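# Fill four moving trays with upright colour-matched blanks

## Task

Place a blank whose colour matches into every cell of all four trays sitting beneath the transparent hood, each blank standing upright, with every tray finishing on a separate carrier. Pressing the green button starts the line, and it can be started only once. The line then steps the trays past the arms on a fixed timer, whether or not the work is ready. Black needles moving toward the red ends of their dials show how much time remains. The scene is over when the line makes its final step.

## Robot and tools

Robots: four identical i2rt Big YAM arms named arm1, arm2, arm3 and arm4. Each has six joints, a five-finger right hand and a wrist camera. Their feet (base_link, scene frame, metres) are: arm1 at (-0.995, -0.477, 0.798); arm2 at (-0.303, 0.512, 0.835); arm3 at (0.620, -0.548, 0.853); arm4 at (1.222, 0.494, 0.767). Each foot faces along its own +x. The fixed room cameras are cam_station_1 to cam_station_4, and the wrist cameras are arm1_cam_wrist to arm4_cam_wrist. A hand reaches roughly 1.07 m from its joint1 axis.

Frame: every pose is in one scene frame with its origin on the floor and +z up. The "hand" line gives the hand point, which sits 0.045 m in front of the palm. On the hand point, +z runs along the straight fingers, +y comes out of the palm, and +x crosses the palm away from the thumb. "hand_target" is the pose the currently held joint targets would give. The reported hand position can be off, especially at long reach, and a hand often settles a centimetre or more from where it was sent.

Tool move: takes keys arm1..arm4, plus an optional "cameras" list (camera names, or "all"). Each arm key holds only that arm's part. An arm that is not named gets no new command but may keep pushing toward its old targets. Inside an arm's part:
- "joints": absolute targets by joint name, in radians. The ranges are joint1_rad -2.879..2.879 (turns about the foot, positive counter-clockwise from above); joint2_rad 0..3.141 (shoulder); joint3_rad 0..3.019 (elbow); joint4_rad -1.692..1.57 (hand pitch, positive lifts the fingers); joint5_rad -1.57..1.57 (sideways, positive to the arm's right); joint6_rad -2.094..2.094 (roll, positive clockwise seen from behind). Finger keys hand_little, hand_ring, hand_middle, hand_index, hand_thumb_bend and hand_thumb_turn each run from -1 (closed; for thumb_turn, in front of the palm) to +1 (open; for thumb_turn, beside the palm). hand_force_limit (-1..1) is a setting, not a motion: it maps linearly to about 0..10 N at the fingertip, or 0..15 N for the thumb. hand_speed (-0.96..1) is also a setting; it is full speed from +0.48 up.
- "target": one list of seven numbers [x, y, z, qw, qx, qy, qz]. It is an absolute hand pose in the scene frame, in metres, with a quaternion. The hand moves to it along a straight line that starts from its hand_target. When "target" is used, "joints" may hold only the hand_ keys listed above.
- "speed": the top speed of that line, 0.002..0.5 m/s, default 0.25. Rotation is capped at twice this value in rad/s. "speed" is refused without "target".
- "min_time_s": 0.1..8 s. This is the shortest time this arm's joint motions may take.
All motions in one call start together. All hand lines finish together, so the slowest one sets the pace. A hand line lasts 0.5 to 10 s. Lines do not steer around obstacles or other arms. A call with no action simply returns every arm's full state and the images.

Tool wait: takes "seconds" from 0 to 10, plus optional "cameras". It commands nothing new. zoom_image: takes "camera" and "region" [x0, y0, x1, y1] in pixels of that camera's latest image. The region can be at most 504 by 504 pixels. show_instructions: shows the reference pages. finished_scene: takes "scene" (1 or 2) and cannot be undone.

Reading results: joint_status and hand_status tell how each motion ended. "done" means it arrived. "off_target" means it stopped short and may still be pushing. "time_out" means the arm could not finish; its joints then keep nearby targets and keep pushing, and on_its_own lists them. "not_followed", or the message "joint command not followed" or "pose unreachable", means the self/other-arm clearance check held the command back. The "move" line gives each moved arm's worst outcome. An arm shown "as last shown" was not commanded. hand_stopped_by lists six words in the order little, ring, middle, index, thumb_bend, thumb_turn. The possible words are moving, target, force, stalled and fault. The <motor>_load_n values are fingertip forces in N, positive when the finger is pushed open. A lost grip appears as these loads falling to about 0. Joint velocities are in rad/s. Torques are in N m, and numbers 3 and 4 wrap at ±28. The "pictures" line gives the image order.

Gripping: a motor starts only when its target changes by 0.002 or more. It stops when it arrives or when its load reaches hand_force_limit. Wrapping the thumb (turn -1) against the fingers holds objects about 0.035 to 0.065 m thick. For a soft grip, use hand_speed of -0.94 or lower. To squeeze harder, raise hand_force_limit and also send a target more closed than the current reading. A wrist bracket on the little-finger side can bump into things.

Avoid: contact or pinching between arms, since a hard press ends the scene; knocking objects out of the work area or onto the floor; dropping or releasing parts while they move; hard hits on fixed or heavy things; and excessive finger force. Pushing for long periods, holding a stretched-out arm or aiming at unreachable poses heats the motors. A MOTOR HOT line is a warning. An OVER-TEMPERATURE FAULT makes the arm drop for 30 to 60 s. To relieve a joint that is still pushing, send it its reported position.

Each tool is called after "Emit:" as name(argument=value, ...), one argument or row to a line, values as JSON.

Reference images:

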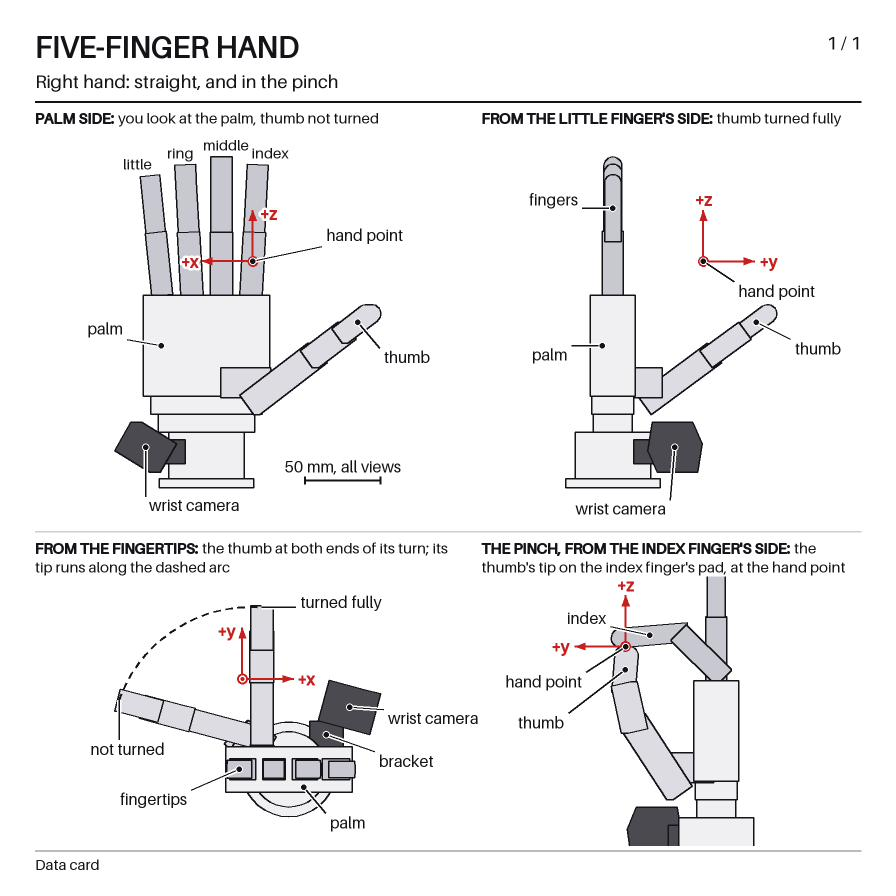

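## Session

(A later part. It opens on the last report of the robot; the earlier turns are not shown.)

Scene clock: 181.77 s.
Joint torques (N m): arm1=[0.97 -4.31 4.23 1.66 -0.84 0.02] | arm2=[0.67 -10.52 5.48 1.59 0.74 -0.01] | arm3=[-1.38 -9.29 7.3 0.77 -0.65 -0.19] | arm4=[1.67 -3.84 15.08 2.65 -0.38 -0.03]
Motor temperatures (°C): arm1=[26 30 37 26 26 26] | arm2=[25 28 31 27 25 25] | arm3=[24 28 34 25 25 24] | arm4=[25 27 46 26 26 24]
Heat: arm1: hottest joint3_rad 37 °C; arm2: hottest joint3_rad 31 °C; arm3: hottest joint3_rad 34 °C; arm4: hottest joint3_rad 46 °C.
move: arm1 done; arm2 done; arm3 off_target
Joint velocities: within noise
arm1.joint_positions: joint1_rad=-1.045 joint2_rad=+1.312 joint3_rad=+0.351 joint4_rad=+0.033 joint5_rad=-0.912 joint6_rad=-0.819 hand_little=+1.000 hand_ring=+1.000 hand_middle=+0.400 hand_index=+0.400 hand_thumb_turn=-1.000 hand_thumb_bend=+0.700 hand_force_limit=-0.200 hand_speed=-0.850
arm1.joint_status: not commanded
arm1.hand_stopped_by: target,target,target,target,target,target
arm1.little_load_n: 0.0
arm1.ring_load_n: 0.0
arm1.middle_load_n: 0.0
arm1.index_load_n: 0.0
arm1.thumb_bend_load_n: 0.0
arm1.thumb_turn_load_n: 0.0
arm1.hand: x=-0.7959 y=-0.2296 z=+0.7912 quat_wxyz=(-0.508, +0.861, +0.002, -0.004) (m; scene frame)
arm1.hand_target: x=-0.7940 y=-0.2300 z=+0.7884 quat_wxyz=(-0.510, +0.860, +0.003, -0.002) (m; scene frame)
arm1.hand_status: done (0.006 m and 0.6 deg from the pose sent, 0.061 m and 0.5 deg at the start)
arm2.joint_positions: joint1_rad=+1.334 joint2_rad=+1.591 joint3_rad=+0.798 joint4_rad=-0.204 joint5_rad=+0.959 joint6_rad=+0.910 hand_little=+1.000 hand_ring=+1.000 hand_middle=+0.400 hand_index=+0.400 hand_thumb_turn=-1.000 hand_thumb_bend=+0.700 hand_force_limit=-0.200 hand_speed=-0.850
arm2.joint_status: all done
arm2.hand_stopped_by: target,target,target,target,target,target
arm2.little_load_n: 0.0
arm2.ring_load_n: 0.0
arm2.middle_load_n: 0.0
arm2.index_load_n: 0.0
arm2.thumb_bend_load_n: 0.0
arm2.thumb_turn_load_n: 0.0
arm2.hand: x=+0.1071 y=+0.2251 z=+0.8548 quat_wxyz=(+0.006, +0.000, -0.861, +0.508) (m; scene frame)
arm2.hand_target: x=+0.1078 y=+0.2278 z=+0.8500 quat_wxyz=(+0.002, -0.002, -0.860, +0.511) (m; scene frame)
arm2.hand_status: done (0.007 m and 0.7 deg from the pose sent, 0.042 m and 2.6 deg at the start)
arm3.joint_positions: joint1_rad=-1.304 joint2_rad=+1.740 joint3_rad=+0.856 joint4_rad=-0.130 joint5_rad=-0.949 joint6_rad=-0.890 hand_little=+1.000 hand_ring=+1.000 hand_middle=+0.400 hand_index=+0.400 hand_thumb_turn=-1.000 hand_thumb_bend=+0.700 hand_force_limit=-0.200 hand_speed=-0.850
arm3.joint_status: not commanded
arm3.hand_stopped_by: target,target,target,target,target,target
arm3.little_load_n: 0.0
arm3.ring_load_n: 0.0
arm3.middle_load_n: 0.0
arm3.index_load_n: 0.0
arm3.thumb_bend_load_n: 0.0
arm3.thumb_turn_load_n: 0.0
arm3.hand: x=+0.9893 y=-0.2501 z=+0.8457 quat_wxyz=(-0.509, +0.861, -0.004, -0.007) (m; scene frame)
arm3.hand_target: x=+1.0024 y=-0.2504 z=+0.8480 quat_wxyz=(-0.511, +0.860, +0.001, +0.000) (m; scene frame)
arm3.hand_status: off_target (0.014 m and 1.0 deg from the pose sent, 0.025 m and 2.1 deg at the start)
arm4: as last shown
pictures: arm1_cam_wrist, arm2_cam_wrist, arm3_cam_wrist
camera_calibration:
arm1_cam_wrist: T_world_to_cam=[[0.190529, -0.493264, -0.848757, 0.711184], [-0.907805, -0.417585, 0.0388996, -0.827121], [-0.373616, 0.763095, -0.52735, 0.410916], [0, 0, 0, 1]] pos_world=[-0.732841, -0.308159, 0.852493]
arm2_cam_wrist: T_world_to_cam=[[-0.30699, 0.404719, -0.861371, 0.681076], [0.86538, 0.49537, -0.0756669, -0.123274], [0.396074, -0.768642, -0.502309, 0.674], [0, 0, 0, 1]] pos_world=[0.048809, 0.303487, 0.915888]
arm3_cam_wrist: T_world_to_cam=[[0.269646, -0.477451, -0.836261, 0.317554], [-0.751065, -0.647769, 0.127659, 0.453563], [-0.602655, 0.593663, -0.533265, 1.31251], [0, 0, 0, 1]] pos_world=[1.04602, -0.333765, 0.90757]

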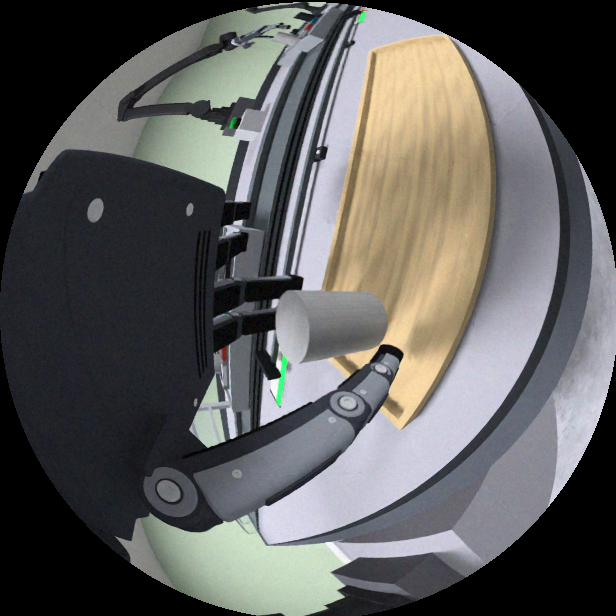

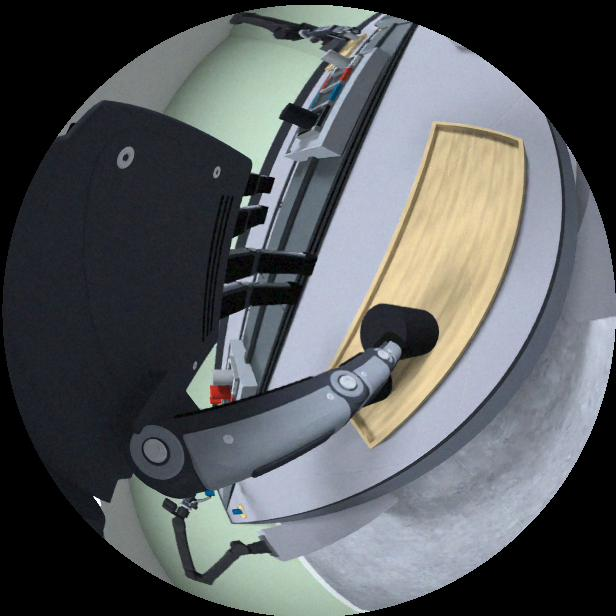

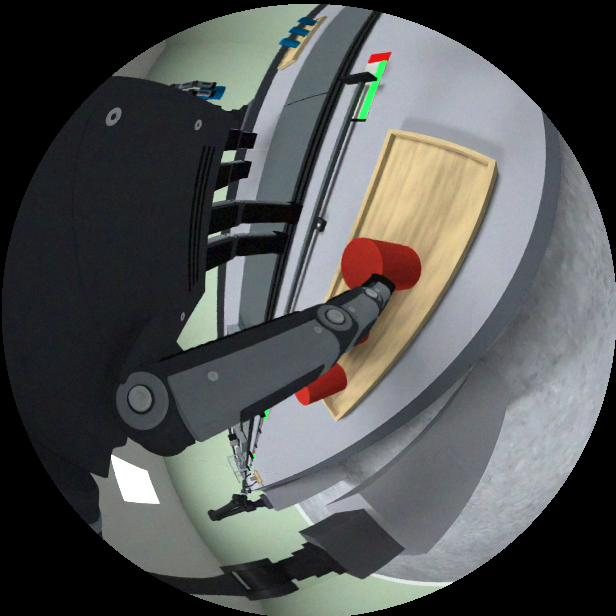

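Emit:
move(
  arm1={"target": [-0.7875, -0.237, 0.7875, 0.5105, -0.8599, 0, 0], "speed": 0.1},
  arm2={"target": [0.1045, 0.243, 0.852, 0, 0, -0.8599, 0.5105], "speed": 0.1},
  arm3={"target": [1.005, -0.252, 0.832, 0.5105, -0.8599, 0, 0], "speed": 0.1},
  cameras=["arm1_cam_wrist", "arm2_cam_wrist", "arm3_cam_wrist", "cam_station_2"],
)

Emit:
zoom_image(
  camera="arm1_cam_wrist",
  region=[270, 280, 430, 440],
)

Emit:
zoom_image(
  camera="arm2_cam_wrist",
  region=[320, 280, 440, 400],
)

Emit:
zoom_image(
  camera="arm3_cam_wrist",
  region=[280, 200, 400, 320],
)

Emit:
zoom_image(
  camera="cam_station_2",
  region=[430, 150, 520, 230],
)

Scene clock: 184.33 s.
Joint torques (N m): arm1=[0.91 -4.37 4.83 0.66 -0.85 -0.02] | arm2=[0.62 -12.51 5.48 0.14 0.76 0] | arm3=[-1.44 -9.23 6.86 2.03 -0.66 -0.19] | arm4=[1.26 -4.19 15.05 2.7 -0.33 -0.01]
Motor temperatures (°C): arm1=[26 30 37 26 26 26] | arm2=[25 28 31 27 25 25] | arm3=[24 28 34 25 25 24] | arm4=[25 27 46 26 26 24]
Heat: arm1: hottest joint3_rad 37 °C; arm2: hottest joint3_rad 31 °C; arm3: hottest joint3_rad 34 °C; arm4: hottest joint3_rad 46 °C.
move: arm1 done; arm2 done; arm3 off_target
Joint velocities: within noise
arm1.joint_positions: joint1_rad=-1.078 joint2_rad=+1.319 joint3_rad=+0.351 joint4_rad=+0.033 joint5_rad=-0.928 joint6_rad=-0.848 hand_little=+1.000 hand_ring=+1.000 hand_middle=+0.400 hand_index=+0.400 hand_thumb_turn=-1.000 hand_thumb_bend=+0.700 hand_force_limit=-0.200 hand_speed=-0.850
arm1.joint_status: not commanded
arm1.hand_stopped_by: target,target,target,target,target,target
arm1.little_load_n: 0.0
arm1.ring_load_n: 0.0
arm1.middle_load_n: 0.0
arm1.index_load_n: 0.0
arm1.thumb_bend_load_n: 0.0
arm1.thumb_turn_load_n: 0.0
arm1.hand: x=-0.7889 y=-0.2359 z=+0.7900 quat_wxyz=(-0.511, +0.859, +0.001, +0.005) (m; scene frame)
arm1.hand_target: x=-0.7873 y=-0.2370 z=+0.7878 quat_wxyz=(-0.511, +0.860, +0.000, +0.001) (m; scene frame)
arm1.hand_status: done (0.003 m and 0.5 deg from the pose sent, 0.012 m and 0.6 deg at the start)
arm2.joint_positions: joint1_rad=+1.367 joint2_rad=+1.591 joint3_rad=+0.779 joint4_rad=-0.204 joint5_rad=+0.974 joint6_rad=+0.946 hand_little=+1.000 hand_ring=+1.000 hand_middle=+0.400 hand_index=+0.400 hand_thumb_turn=-1.000 hand_thumb_bend=+0.700 hand_force_limit=-0.200 hand_speed=-0.850
arm2.joint_status: not commanded
arm2.hand_stopped_by: target,target,target,target,target,target
arm2.little_load_n: 0.0
arm2.ring_load_n: 0.0
arm2.middle_load_n: 0.0
arm2.index_load_n: 0.0
arm2.thumb_bend_load_n: -0.5
arm2.thumb_turn_load_n: 0.0
arm2.hand: x=+0.1081 y=+0.2388 z=+0.8503 quat_wxyz=(-0.001, +0.000, -0.860, +0.511) (m; scene frame)
arm2.hand_target: x=+0.1048 y=+0.2426 z=+0.8525 quat_wxyz=(+0.000, +0.000, -0.859, +0.511) (m; scene frame)
arm2.hand_status: done (0.006 m and 0.1 deg from the pose sent, 0.018 m and 0.7 deg at the start)
arm3.joint_positions: joint1_rad=-1.305 joint2_rad=+1.776 joint3_rad=+0.856 joint4_rad=-0.124 joint5_rad=-0.950 joint6_rad=-0.896 hand_little=+1.000 hand_ring=+1.000 hand_middle=+0.400 hand_index=+0.400 hand_thumb_turn=-1.000 hand_thumb_bend=+0.700 hand_force_limit=-0.200 hand_speed=-0.850
arm3.joint_status: not commanded
arm3.hand_stopped_by: target,target,target,target,target,target
arm3.little_load_n: 0.0
arm3.ring_load_n: 0.0
arm3.middle_load_n: 0.0
arm3.index_load_n: 0.0
arm3.thumb_bend_load_n: 0.0
arm3.thumb_turn_load_n: 0.0
arm3.hand: x=+0.9863 y=-0.2519 z=+0.8309 quat_wxyz=(-0.504, +0.863, -0.009, -0.018) (m; scene frame)
arm3.hand_target: x=+1.0035 y=-0.2509 z=+0.8324 quat_wxyz=(-0.511, +0.860, +0.001, -0.001) (m; scene frame)
arm3.hand_status: off_target (0.019 m and 2.4 deg from the pose sent, 0.021 m and 1.0 deg at the start)
arm4: as last shown
pictures: arm1_cam_wrist, arm2_cam_wrist, arm3_cam_wrist, cam_station_2
camera_calibration:
arm1_cam_wrist: T_world_to_cam=[[0.196645, -0.488584, -0.850068, 0.712716], [-0.9126, -0.408178, 0.023493, -0.812794], [-0.358457, 0.771153, -0.526148, 0.430568], [0, 0, 0, 1]] pos_world=[-0.727568, -0.315576, 0.851494]
arm2_cam_wrist: T_world_to_cam=[[-0.300468, 0.397922, -0.86682, 0.677531], [0.862945, 0.500515, -0.0693587, -0.137565], [0.406258, -0.768858, -0.493773, 0.673627], [0, 0, 0, 1]] pos_world=[0.0486208, 0.317173, 0.910375]
arm3_cam_wrist: T_world_to_cam=[[0.252208, -0.484573, -0.837604, 0.321644], [-0.746274, -0.648421, 0.150419, 0.428211], [-0.616009, 0.587145, -0.525161, 1.30864], [0, 0, 0, 1]] pos_world=[1.04457, -0.334838, 0.892244]

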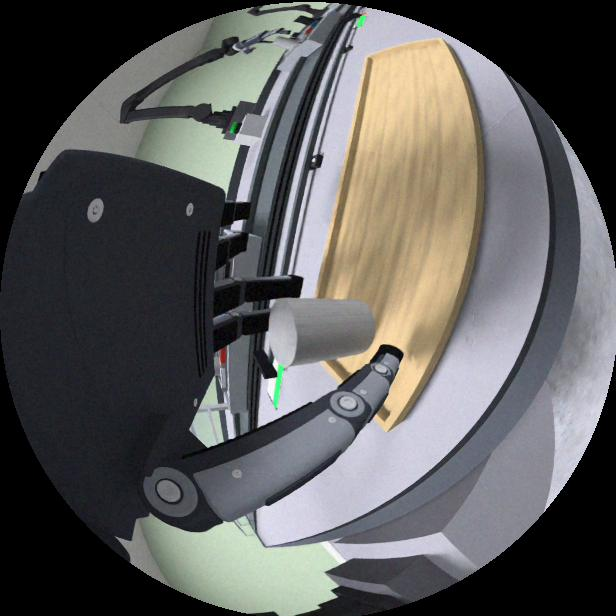

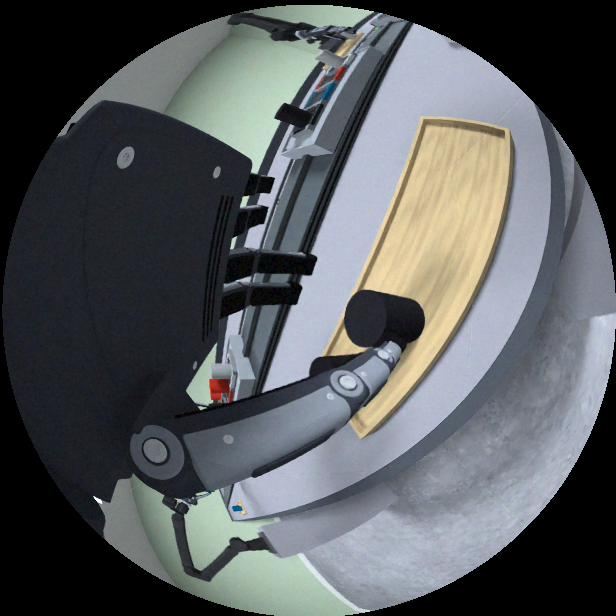

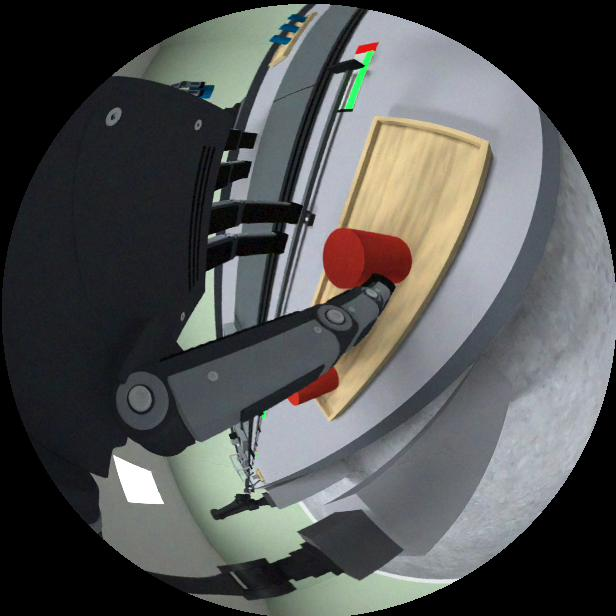

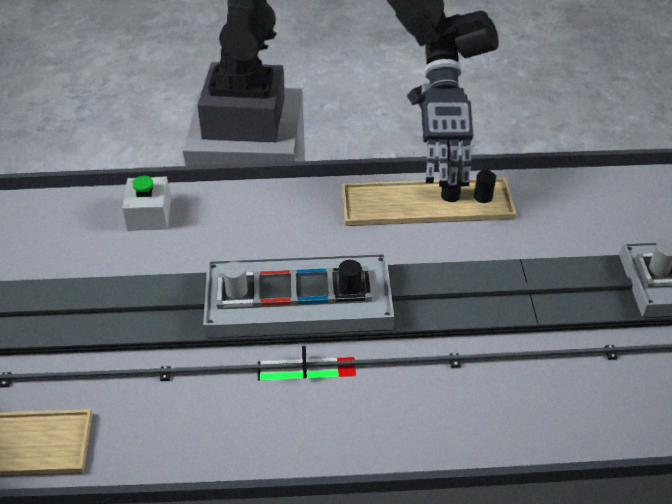

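Scaled by 3.150 from the camera's 616x616 image, which has a finer 880x880 frame.

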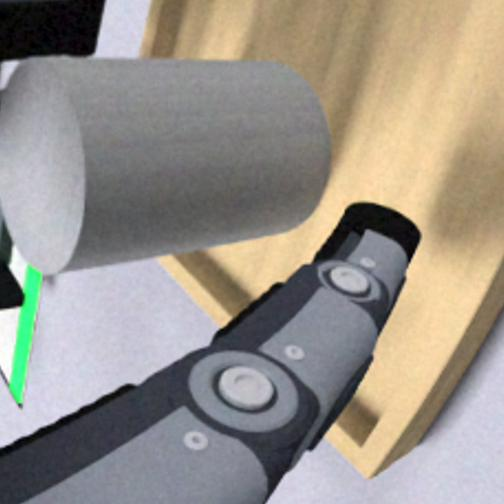

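Scaled by 4.200 from the camera's 616x616 image, which has a finer 880x880 frame.

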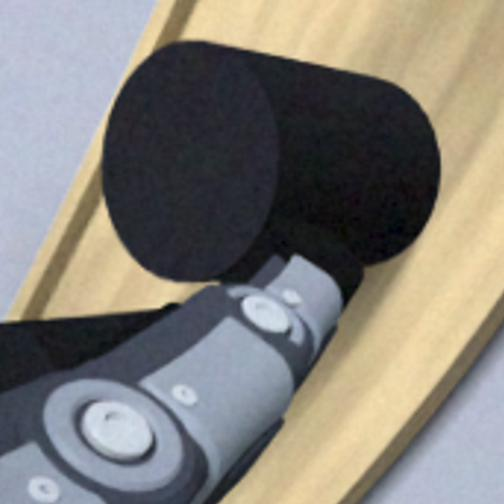

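Scaled by 4.200 from the camera's 616x616 image, which has a finer 880x880 frame.

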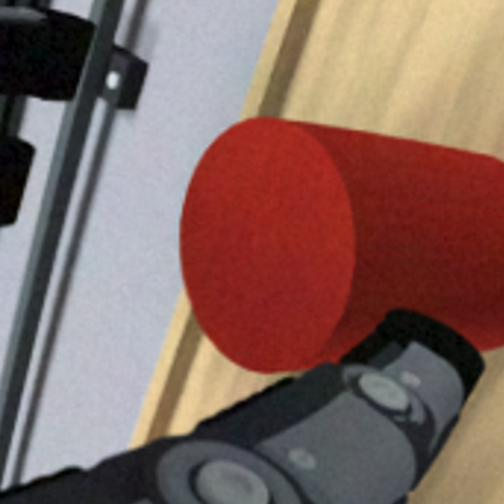

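Scaled by 5.600.

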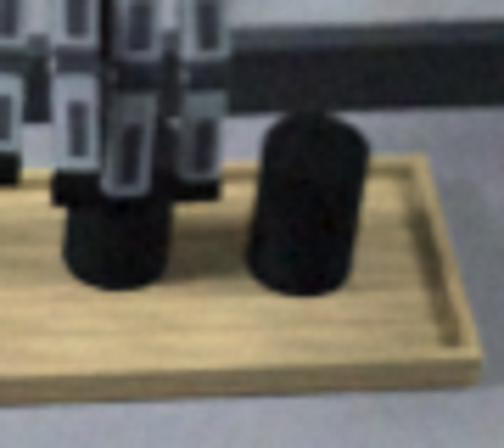

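Emit:
move(
  arm1={"target": [-0.7885, -0.2225, 0.788, 0.5105, -0.8599, 0, 0], "speed": 0.08},
  arm2={"target": [0.1025, 0.243, 0.8085, 0, 0, -0.8599, 0.5105], "speed": 0.08},
  arm3={"target": [0.993, -0.246, 0.798, 0.5105, -0.8599, 0, 0], "speed": 0.08},
  cameras=["arm1_cam_wrist", "arm2_cam_wrist", "arm3_cam_wrist"],
)

Emit:
zoom_image(
  camera="arm1_cam_wrist",
  region=[270, 280, 430, 440],
)

Emit:
zoom_image(
  camera="arm2_cam_wrist",
  region=[260, 270, 420, 430],
)

Emit:
zoom_image(
  camera="arm3_cam_wrist",
  region=[240, 180, 400, 340],
)

Scene clock: 187.97 s.
Joint torques (N m): arm1=[2.02 -4.42 5 1.72 -0.31 0.21] | arm2=[0.5 -10.75 4.79 1.63 0.67 -0.02] | arm3=[0.15 -9.58 4.12 2.13 -0.25 0.14] | arm4=[1.2 -4.42 14.95 2.66 -0.35 -0.05]
Motor temperatures (°C): arm1=[26 30 36 25 26 26] | arm2=[25 28 31 27 25 25] | arm3=[24 28 33 25 26 24] | arm4=[25 27 46 26 26 24]
Heat: arm1: hottest joint3_rad 36 °C; arm2: hottest joint3_rad 31 °C; arm3: hottest joint3_rad 33 °C; arm4: hottest joint3_rad 46 °C.
move: arm1 done; arm2 done; arm3 done
Joint velocities: within noise
arm1.joint_positions: joint1_rad=-1.054 joint2_rad=+1.333 joint3_rad=+0.351 joint4_rad=+0.067 joint5_rad=-0.911 joint6_rad=-0.816 hand_little=+1.000 hand_ring=+1.000 hand_middle=+0.400 hand_index=+0.400 hand_thumb_turn=-1.000 hand_thumb_bend=+0.700 hand_force_limit=-0.200 hand_speed=-0.850
arm1.joint_status: not commanded
arm1.hand_stopped_by: target,target,target,target,target,target
arm1.little_load_n: 0.0
arm1.ring_load_n: 0.0
arm1.middle_load_n: 0.0
arm1.index_load_n: 0.0
arm1.thumb_bend_load_n: 0.0
arm1.thumb_turn_load_n: 0.0
arm1.hand: x=-0.7900 y=-0.2299 z=+0.7879 quat_wxyz=(-0.510, +0.860, -0.001, +0.003) (m; scene frame)
arm1.hand_target: x=-0.7849 y=-0.2256 z=+0.7877 quat_wxyz=(-0.510, +0.860, +0.000, +0.006) (m; scene frame)
arm1.hand_status: done (0.008 m and 0.4 deg from the pose sent, 0.014 m and 0.5 deg at the start)
arm2.joint_positions: joint1_rad=+1.367 joint2_rad=+1.673 joint3_rad=+0.742 joint4_rad=-0.103 joint5_rad=+0.974 joint6_rad=+0.950 hand_little=+1.000 hand_ring=+1.000 hand_middle=+0.400 hand_index=+0.400 hand_thumb_turn=-1.000 hand_thumb_bend=+0.700 hand_force_limit=-0.200 hand_speed=-0.850
arm2.joint_status: not commanded
arm2.hand_stopped_by: target,target,target,target,target,target
arm2.little_load_n: 0.0
arm2.ring_load_n: 0.0
arm2.middle_load_n: 0.0
arm2.index_load_n: 0.0
arm2.thumb_bend_load_n: 0.0
arm2.thumb_turn_load_n: 0.0
arm2.hand: x=+0.1005 y=+0.2413 z=+0.8121 quat_wxyz=(+0.006, +0.003, -0.861, +0.508) (m; scene frame)
arm2.hand_target: x=+0.1017 y=+0.2433 z=+0.8089 quat_wxyz=(+0.001, +0.000, -0.860, +0.510) (m; scene frame)
arm2.hand_status: done (0.005 m and 0.8 deg from the pose sent, 0.042 m and 0.1 deg at the start)
arm3.joint_positions: joint1_rad=-1.305 joint2_rad=+1.843 joint3_rad=+0.845 joint4_rad=+0.011 joint5_rad=-0.949 joint6_rad=-0.896 hand_little=+1.000 hand_ring=+1.000 hand_middle=+0.400 hand_index=+0.400 hand_thumb_turn=-1.000 hand_thumb_bend=+0.700 hand_force_limit=-0.200 hand_speed=-0.850
arm3.joint_status: not commanded
arm3.hand_stopped_by: target,target,target,target,target,target
arm3.little_load_n: 0.0
arm3.ring_load_n: 0.0
arm3.middle_load_n: 0.0
arm3.index_load_n: 0.0
arm3.thumb_bend_load_n: 0.0
arm3.thumb_turn_load_n: 0.0
arm3.hand: x=+0.9971 y=-0.2476 z=+0.8064 quat_wxyz=(-0.513, +0.858, +0.004, +0.006) (m; scene frame)
arm3.hand_target: x=+0.9922 y=-0.2465 z=+0.7978 quat_wxyz=(-0.510, +0.860, +0.000, +0.000) (m; scene frame)
arm3.hand_status: done (0.010 m and 0.9 deg from the pose sent, 0.034 m and 2.4 deg at the start)
arm4: as last shown
pictures: arm1_cam_wrist, arm2_cam_wrist, arm3_cam_wrist
camera_calibration:
arm1_cam_wrist: T_world_to_cam=[[0.192251, -0.49215, -0.849016, 0.708941], [-0.912955, -0.407014, 0.0292043, -0.815784], [-0.359934, 0.769499, -0.52756, 0.423971], [0, 0, 0, 1]] pos_world=[-0.728467, -0.309375, 0.849396]
arm2_cam_wrist: T_world_to_cam=[[-0.311252, 0.403159, -0.860573, 0.635897], [0.862758, 0.499563, -0.078008, -0.127572], [0.398461, -0.766746, -0.503318, 0.667782], [0, 0, 0, 1]] pos_world=[0.0419029, 0.319382, 0.873391]
arm3_cam_wrist: T_world_to_cam=[[0.296063, -0.468662, -0.832288, 0.256494], [-0.753843, -0.649748, 0.0977146, 0.492488], [-0.586572, 0.598485, -0.545664, 1.28991], [0, 0, 0, 1]] pos_world=[1.05194, -0.331787, 0.869209]

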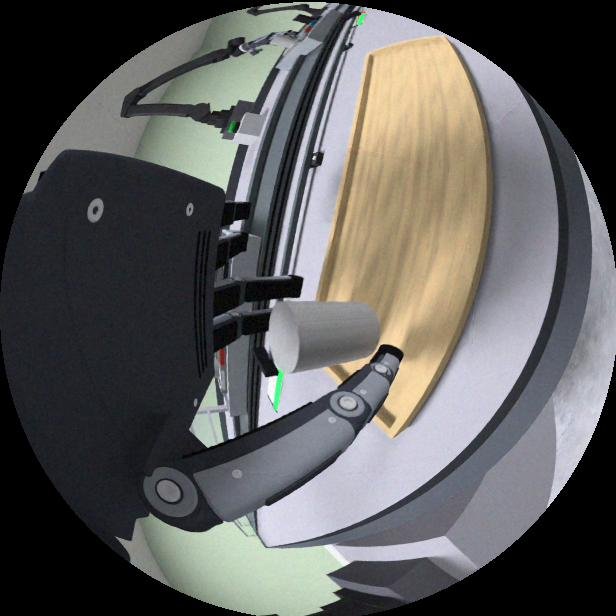

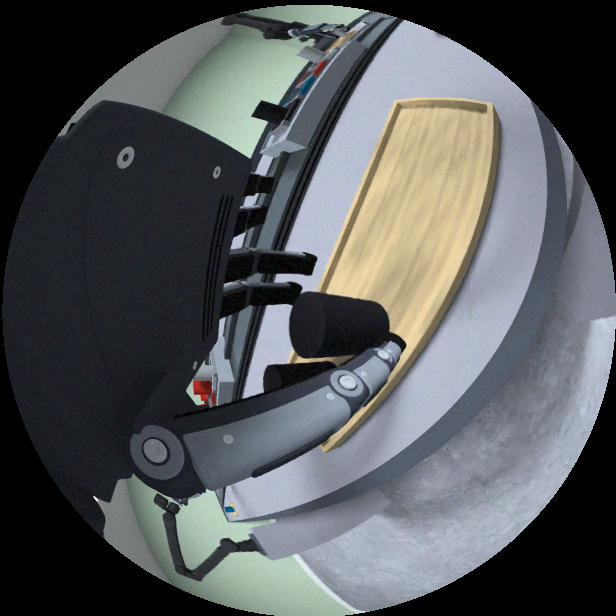

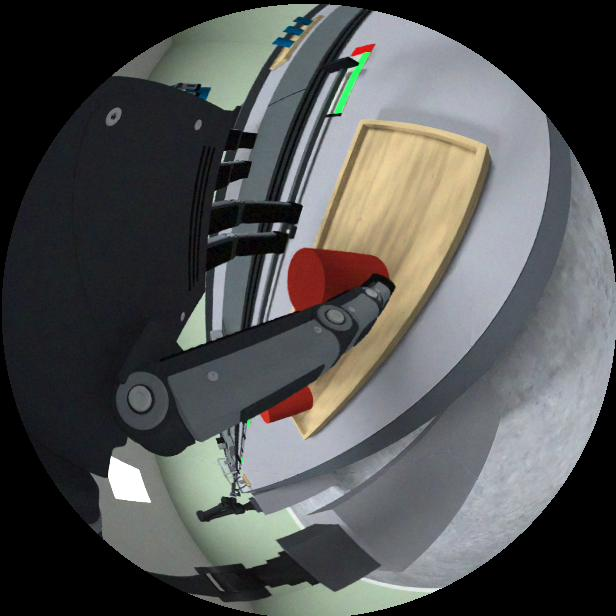

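Scaled by 3.150 from the camera's 616x616 image, which has a finer 880x880 frame.

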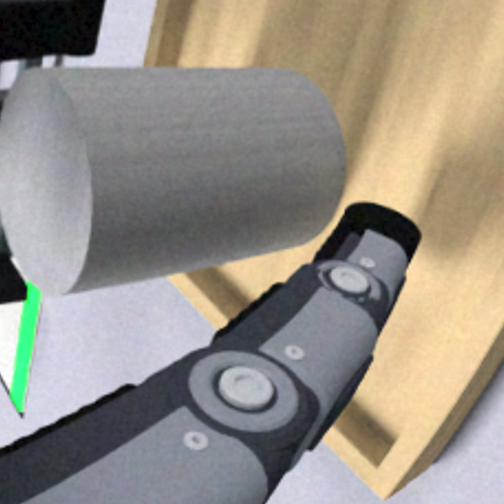

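Scaled by 3.150 from the camera's 616x616 image, which has a finer 880x880 frame.

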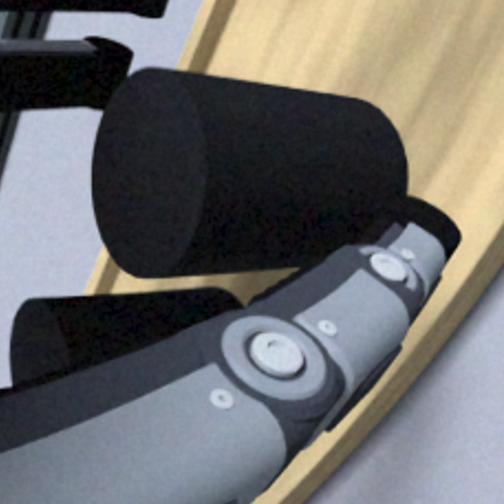

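Scaled by 3.150 from the camera's 616x616 image, which has a finer 880x880 frame.

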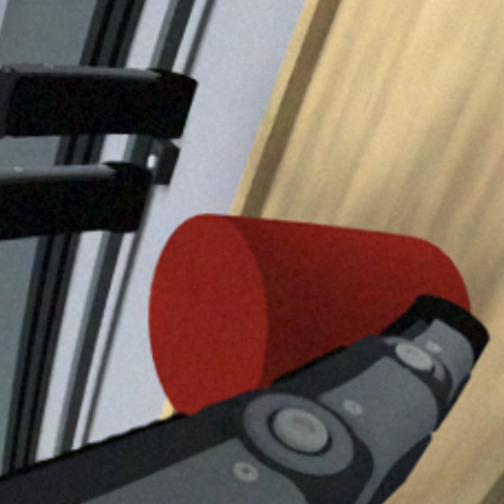

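Emit:
move(
  arm1={"target": [-0.7885, -0.2225, 0.7945, 0.5105, -0.8599, 0, 0], "speed": 0.08},
  arm2={"target": [0.1025, 0.243, 0.8055, 0, 0, -0.8599, 0.5105], "speed": 0.08},
  arm3={"target": [0.9875, -0.249, 0.794, 0.5105, -0.8599, 0, 0], "speed": 0.08},
  cameras=["arm1_cam_wrist", "arm2_cam_wrist", "arm3_cam_wrist"],
)

Scene clock: 189.73 s.
Joint torques (N m): arm1=[2.08 -6.42 5.41 0.65 -0.3 0.21] | arm2=[0.5 -10.58 4.74 1.57 0.67 -0.02] | arm3=[-0.03 -9.47 3.95 2.1 -0.31 0.11] | arm4=[1.49 -4.48 15.12 2.65 -0.38 -0.03]
Motor temperatures (°C): arm1=[26 30 36 25 26 26] | arm2=[25 28 31 27 25 25] | arm3=[24 28 33 25 26 24] | arm4=[25 27 46 26 26 24]
Heat: arm1: hottest joint3_rad 36 °C; arm2: hottest joint3_rad 31 °C; arm3: hottest joint3_rad 33 °C; arm4: hottest joint3_rad 46 °C.
move: arm1 done; arm2 done; arm3 done
Joint velocities: within noise
arm1.joint_positions: joint1_rad=-1.042 joint2_rad=+1.333 joint3_rad=+0.351 joint4_rad=+0.067 joint5_rad=-0.909 joint6_rad=-0.803 hand_little=+1.000 hand_ring=+1.000 hand_middle=+0.400 hand_index=+0.400 hand_thumb_turn=-1.000 hand_thumb_bend=+0.700 hand_force_limit=-0.200 hand_speed=-0.850
arm1.joint_status: not commanded
arm1.hand_stopped_by: target,target,target,target,target,target
arm1.little_load_n: 0.0
arm1.ring_load_n: 0.0
arm1.middle_load_n: 0.0
arm1.index_load_n: 0.0
arm1.thumb_bend_load_n: 0.0
arm1.thumb_turn_load_n: 0.0
arm1.hand: x=-0.7935 y=-0.2273 z=+0.7882 quat_wxyz=(-0.509, +0.861, -0.001, -0.003) (m; scene frame)
arm1.hand_target: x=-0.7881 y=-0.2228 z=+0.7943 quat_wxyz=(-0.510, +0.860, +0.000, +0.001) (m; scene frame)
arm1.hand_status: done (0.009 m and 0.4 deg from the pose sent, 0.010 m and 0.4 deg at the start)
arm2.joint_positions: joint1_rad=+1.367 joint2_rad=+1.680 joint3_rad=+0.742 joint4_rad=-0.092 joint5_rad=+0.974 joint6_rad=+0.950 hand_little=+1.000 hand_ring=+1.000 hand_middle=+0.400 hand_index=+0.400 hand_thumb_turn=-1.000 hand_thumb_bend=+0.700 hand_force_limit=-0.200 hand_speed=-0.850
arm2.joint_status: not commanded
arm2.hand_stopped_by: target,target,target,target,target,target
arm2.little_load_n: 0.0
arm2.ring_load_n: 0.0
arm2.middle_load_n: 0.0
arm2.index_load_n: -0.5
arm2.thumb_bend_load_n: 0.0
arm2.thumb_turn_load_n: 0.0
arm2.hand: x=+0.1015 y=+0.2409 z=+0.8099 quat_wxyz=(+0.004, +0.002, -0.861, +0.509) (m; scene frame)
arm2.hand_target: x=+0.1023 y=+0.2430 z=+0.8054 quat_wxyz=(+0.000, +0.000, -0.860, +0.510) (m; scene frame)
arm2.hand_status: done (0.005 m and 0.6 deg from the pose sent, 0.007 m and 0.8 deg at the start)
arm3.joint_positions: joint1_rad=-1.305 joint2_rad=+1.843 joint3_rad=+0.830 joint4_rad=+0.024 joint5_rad=-0.949 joint6_rad=-0.896 hand_little=+1.000 hand_ring=+1.000 hand_middle=+0.400 hand_index=+0.400 hand_thumb_turn=-1.000 hand_thumb_bend=+0.700 hand_force_limit=-0.200 hand_speed=-0.850
arm3.joint_status: not commanded
arm3.hand_stopped_by: target,target,target,target,target,target
arm3.little_load_n: -0.5
arm3.ring_load_n: 0.0
arm3.middle_load_n: 0.0
arm3.index_load_n: 0.0
arm3.thumb_bend_load_n: 0.0
arm3.thumb_turn_load_n: 0.0
arm3.hand: x=+0.9922 y=-0.2495 z=+0.8031 quat_wxyz=(-0.513, +0.859, +0.004, +0.005) (m; scene frame)
arm3.hand_target: x=+0.9873 y=-0.2493 z=+0.7945 quat_wxyz=(-0.510, +0.860, +0.000, +0.000) (m; scene frame)
arm3.hand_status: done (0.010 m and 0.8 deg from the pose sent, 0.016 m and 0.9 deg at the start)
arm4: as last shown
arm4.middle_load_n: 4.0
pictures: arm1_cam_wrist, arm2_cam_wrist, arm3_cam_wrist
camera_calibration:
arm1_cam_wrist: T_world_to_cam=[[0.186269, -0.491906, -0.850489, 0.707538], [-0.91037, -0.411963, 0.0388882, -0.82471], [-0.3695, 0.767016, -0.524553, 0.410371], [0, 0, 0, 1]] pos_world=[-0.730952, -0.306469, 0.849086]
arm2_cam_wrist: T_world_to_cam=[[-0.308795, 0.402281, -0.861868, 0.635448], [0.862962, 0.499515, -0.0760356, -0.130108], [0.399929, -0.767238, -0.5014, 0.664355], [0, 0, 0, 1]] pos_world=[0.0428069, 0.319081, 0.870887]
arm3_cam_wrist: T_world_to_cam=[[0.294906, -0.469093, -0.832455, 0.255536], [-0.753679, -0.649724, 0.0991241, 0.486642], [-0.587365, 0.598172, -0.545154, 1.28665], [0, 0, 0, 1]] pos_world=[1.04715, -0.333586, 0.865908]

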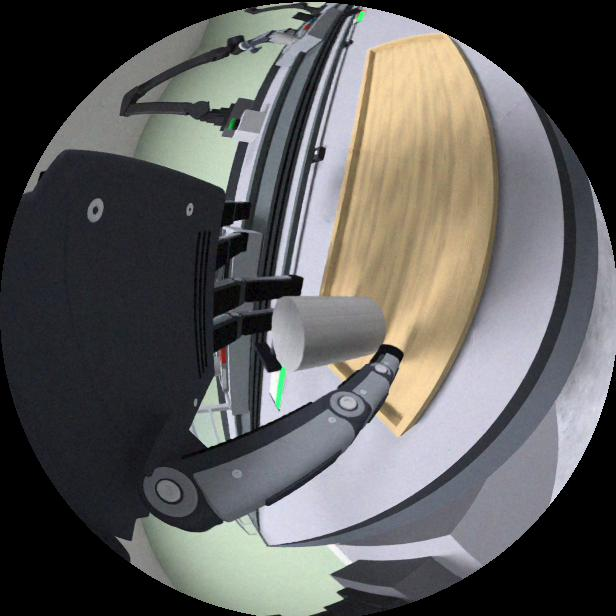

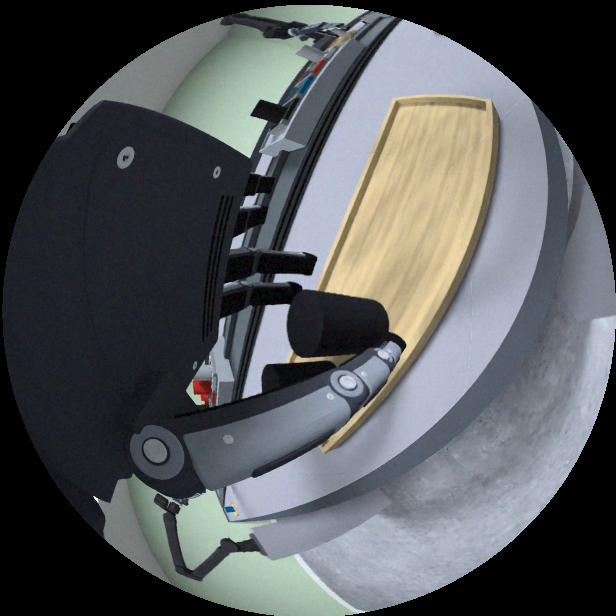

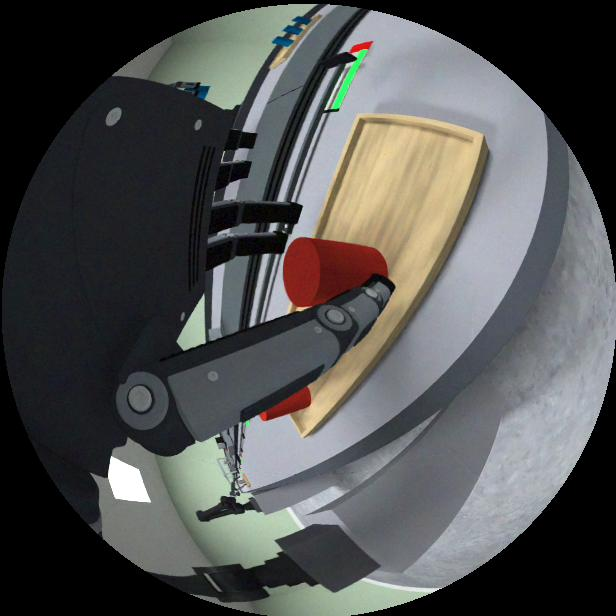

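Emit:
move(
  arm1={"joints": {"hand_index": -0.1, "hand_middle": -0.1, "hand_thumb_bend": 0.2}},
  arm2={"joints": {"hand_index": -0.1, "hand_middle": -0.1, "hand_thumb_bend": 0.2}},
  arm3={"joints": {"hand_index": -0.1, "hand_middle": -0.1, "hand_thumb_bend": 0.2}},
  cameras=["arm1_cam_wrist", "arm2_cam_wrist", "arm3_cam_wrist"],
)

Scene clock: 192.37 s.
Joint torques (N m): arm1=[1.9 -6.42 5.41 0.65 -0.32 0.19] | arm2=[0.5 -10.58 4.75 1.46 0.51 -0.02] | arm3=[-0.03 -9.47 3.95 2.13 -0.31 0.11] | arm4=[1.32 -4.95 14.87 2.77 -0.35 -0.01]
Motor temperatures (°C): arm1=[26 30 36 25 26 26] | arm2=[25 28 31 27 25 25] | arm3=[24 28 33 25 25 23] | arm4=[25 27 46 26 26 24]
Heat: arm1: hottest joint3_rad 36 °C; arm2: hottest joint3_rad 31 °C; arm3: hottest joint3_rad 33 °C; arm4: hottest joint3_rad 46 °C.
move: arm1 off_target; arm2 off_target; arm3 off_target
Joint velocities: within noise
arm1.joint_positions: joint1_rad=-1.040 joint2_rad=+1.333 joint3_rad=+0.351 joint4_rad=+0.067 joint5_rad=-0.909 joint6_rad=-0.800 hand_little=+1.000 hand_ring=+1.000 hand_middle=+0.029 hand_index=-0.028 hand_thumb_turn=-1.000 hand_thumb_bend=+0.513 hand_force_limit=-0.200 hand_speed=-0.850
arm1.joint_status: hand_middle off_target (ended at +0.029, target -0.100); hand_index off_target (ended at -0.028, target -0.100); hand_thumb_bend off_target (ended at +0.513, target +0.200)
arm1.hand_stopped_by: target,target,force,force,force,target
arm1.little_load_n: -0.5
arm1.ring_load_n: -0.5
arm1.middle_load_n: 4.5
arm1.index_load_n: 6.5
arm1.thumb_bend_load_n: 8.5
arm1.thumb_turn_load_n: -1.0
arm1.hand: x=-0.7941 y=-0.2270 z=+0.7882 quat_wxyz=(-0.509, +0.861, -0.002, -0.004) (m; scene frame)
arm1.hand_target: x=-0.7882 y=-0.2228 z=+0.7943 quat_wxyz=(-0.510, +0.860, -0.001, +0.000) (m; scene frame)
arm1.hand_status: not commanded
arm2.joint_positions: joint1_rad=+1.367 joint2_rad=+1.680 joint3_rad=+0.742 joint4_rad=-0.089 joint5_rad=+0.977 joint6_rad=+0.962 hand_little=+1.000 hand_ring=+1.000 hand_middle=-0.028 hand_index=+0.014 hand_thumb_turn=-1.000 hand_thumb_bend=+0.505 hand_force_limit=-0.200 hand_speed=-0.850
arm2.joint_status: hand_middle off_target (ended at -0.028, target -0.100); hand_index off_target (ended at +0.014, target -0.100); hand_thumb_bend off_target (ended at +0.505, target +0.200)
arm2.hand_stopped_by: target,target,force,force,force,target
arm2.little_load_n: 0.0
arm2.ring_load_n: 0.0
arm2.middle_load_n: 5.5
arm2.index_load_n: 3.0
arm2.thumb_bend_load_n: 9.0
arm2.thumb_turn_load_n: 1.5
arm2.hand: x=+0.1025 y=+0.2401 z=+0.8109 quat_wxyz=(+0.001, -0.004, -0.860, +0.510) (m; scene frame)
arm2.hand_target: x=+0.1033 y=+0.2429 z=+0.8057 quat_wxyz=(-0.003, -0.005, -0.860, +0.510) (m; scene frame)
arm2.hand_status: not commanded
arm3.joint_positions: joint1_rad=-1.312 joint2_rad=+1.843 joint3_rad=+0.830 joint4_rad=+0.026 joint5_rad=-0.949 joint6_rad=-0.896 hand_little=+1.000 hand_ring=+1.000 hand_middle=-0.015 hand_index=+0.027 hand_thumb_turn=-1.000 hand_thumb_bend=+0.496 hand_force_limit=-0.200 hand_speed=-0.850
arm3.joint_status: hand_middle off_target (ended at -0.015, target -0.100); hand_index off_target (ended at +0.027, target -0.100); hand_thumb_bend off_target (ended at +0.496, target +0.200)
arm3.hand_stopped_by: target,target,force,force,force,target
arm3.little_load_n: 0.0
arm3.ring_load_n: 0.0
arm3.middle_load_n: 6.0
arm3.index_load_n: 4.0
arm3.thumb_bend_load_n: 9.0
arm3.thumb_turn_load_n: 1.0
arm3.hand: x=+0.9943 y=-0.2517 z=+0.8032 quat_wxyz=(-0.513, +0.858, +0.002, +0.007) (m; scene frame)
arm3.hand_target: x=+0.9894 y=-0.2514 z=+0.7947 quat_wxyz=(-0.511, +0.860, -0.002, +0.002) (m; scene frame)
arm3.hand_status: not commanded
arm4: as last shown
pictures: arm1_cam_wrist, arm2_cam_wrist, arm3_cam_wrist
camera_calibration:
arm1_cam_wrist: T_world_to_cam=[[0.184048, -0.491951, -0.850947, 0.706473], [-0.910265, -0.411963, 0.0412871, -0.826863], [-0.37087, 0.766988, -0.523626, 0.408065], [0, 0, 0, 1]] pos_world=[-0.73135, -0.306068, 0.848983]
arm2_cam_wrist: T_world_to_cam=[[-0.29473, 0.401404, -0.867184, 0.640025], [0.867574, 0.492808, -0.0667506, -0.136917], [0.400561, -0.77202, -0.493493, 0.658555], [0, 0, 0, 1]] pos_world=[0.0436287, 0.318983, 0.870873]
arm3_cam_wrist: T_world_to_cam=[[0.293123, -0.470394, -0.832351, 0.255271], [-0.757769, -0.64516, 0.0977474, 0.493143], [-0.58298, 0.602078, -0.545561, 1.28627], [0, 0, 0, 1]] pos_world=[1.04873, -0.336199, 0.866009]

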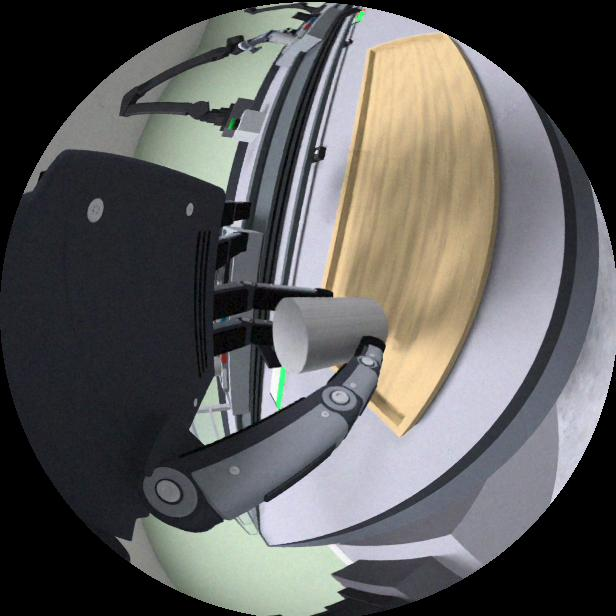

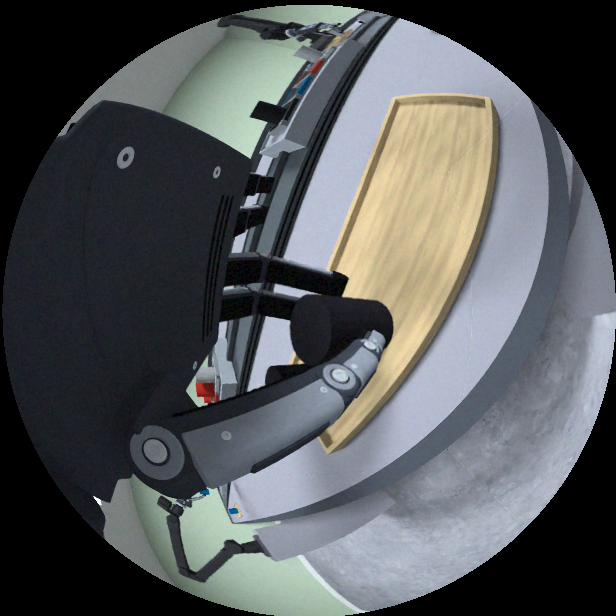

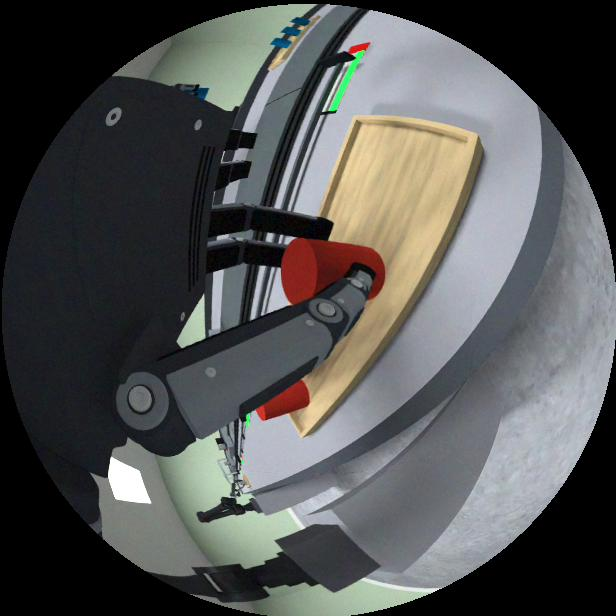

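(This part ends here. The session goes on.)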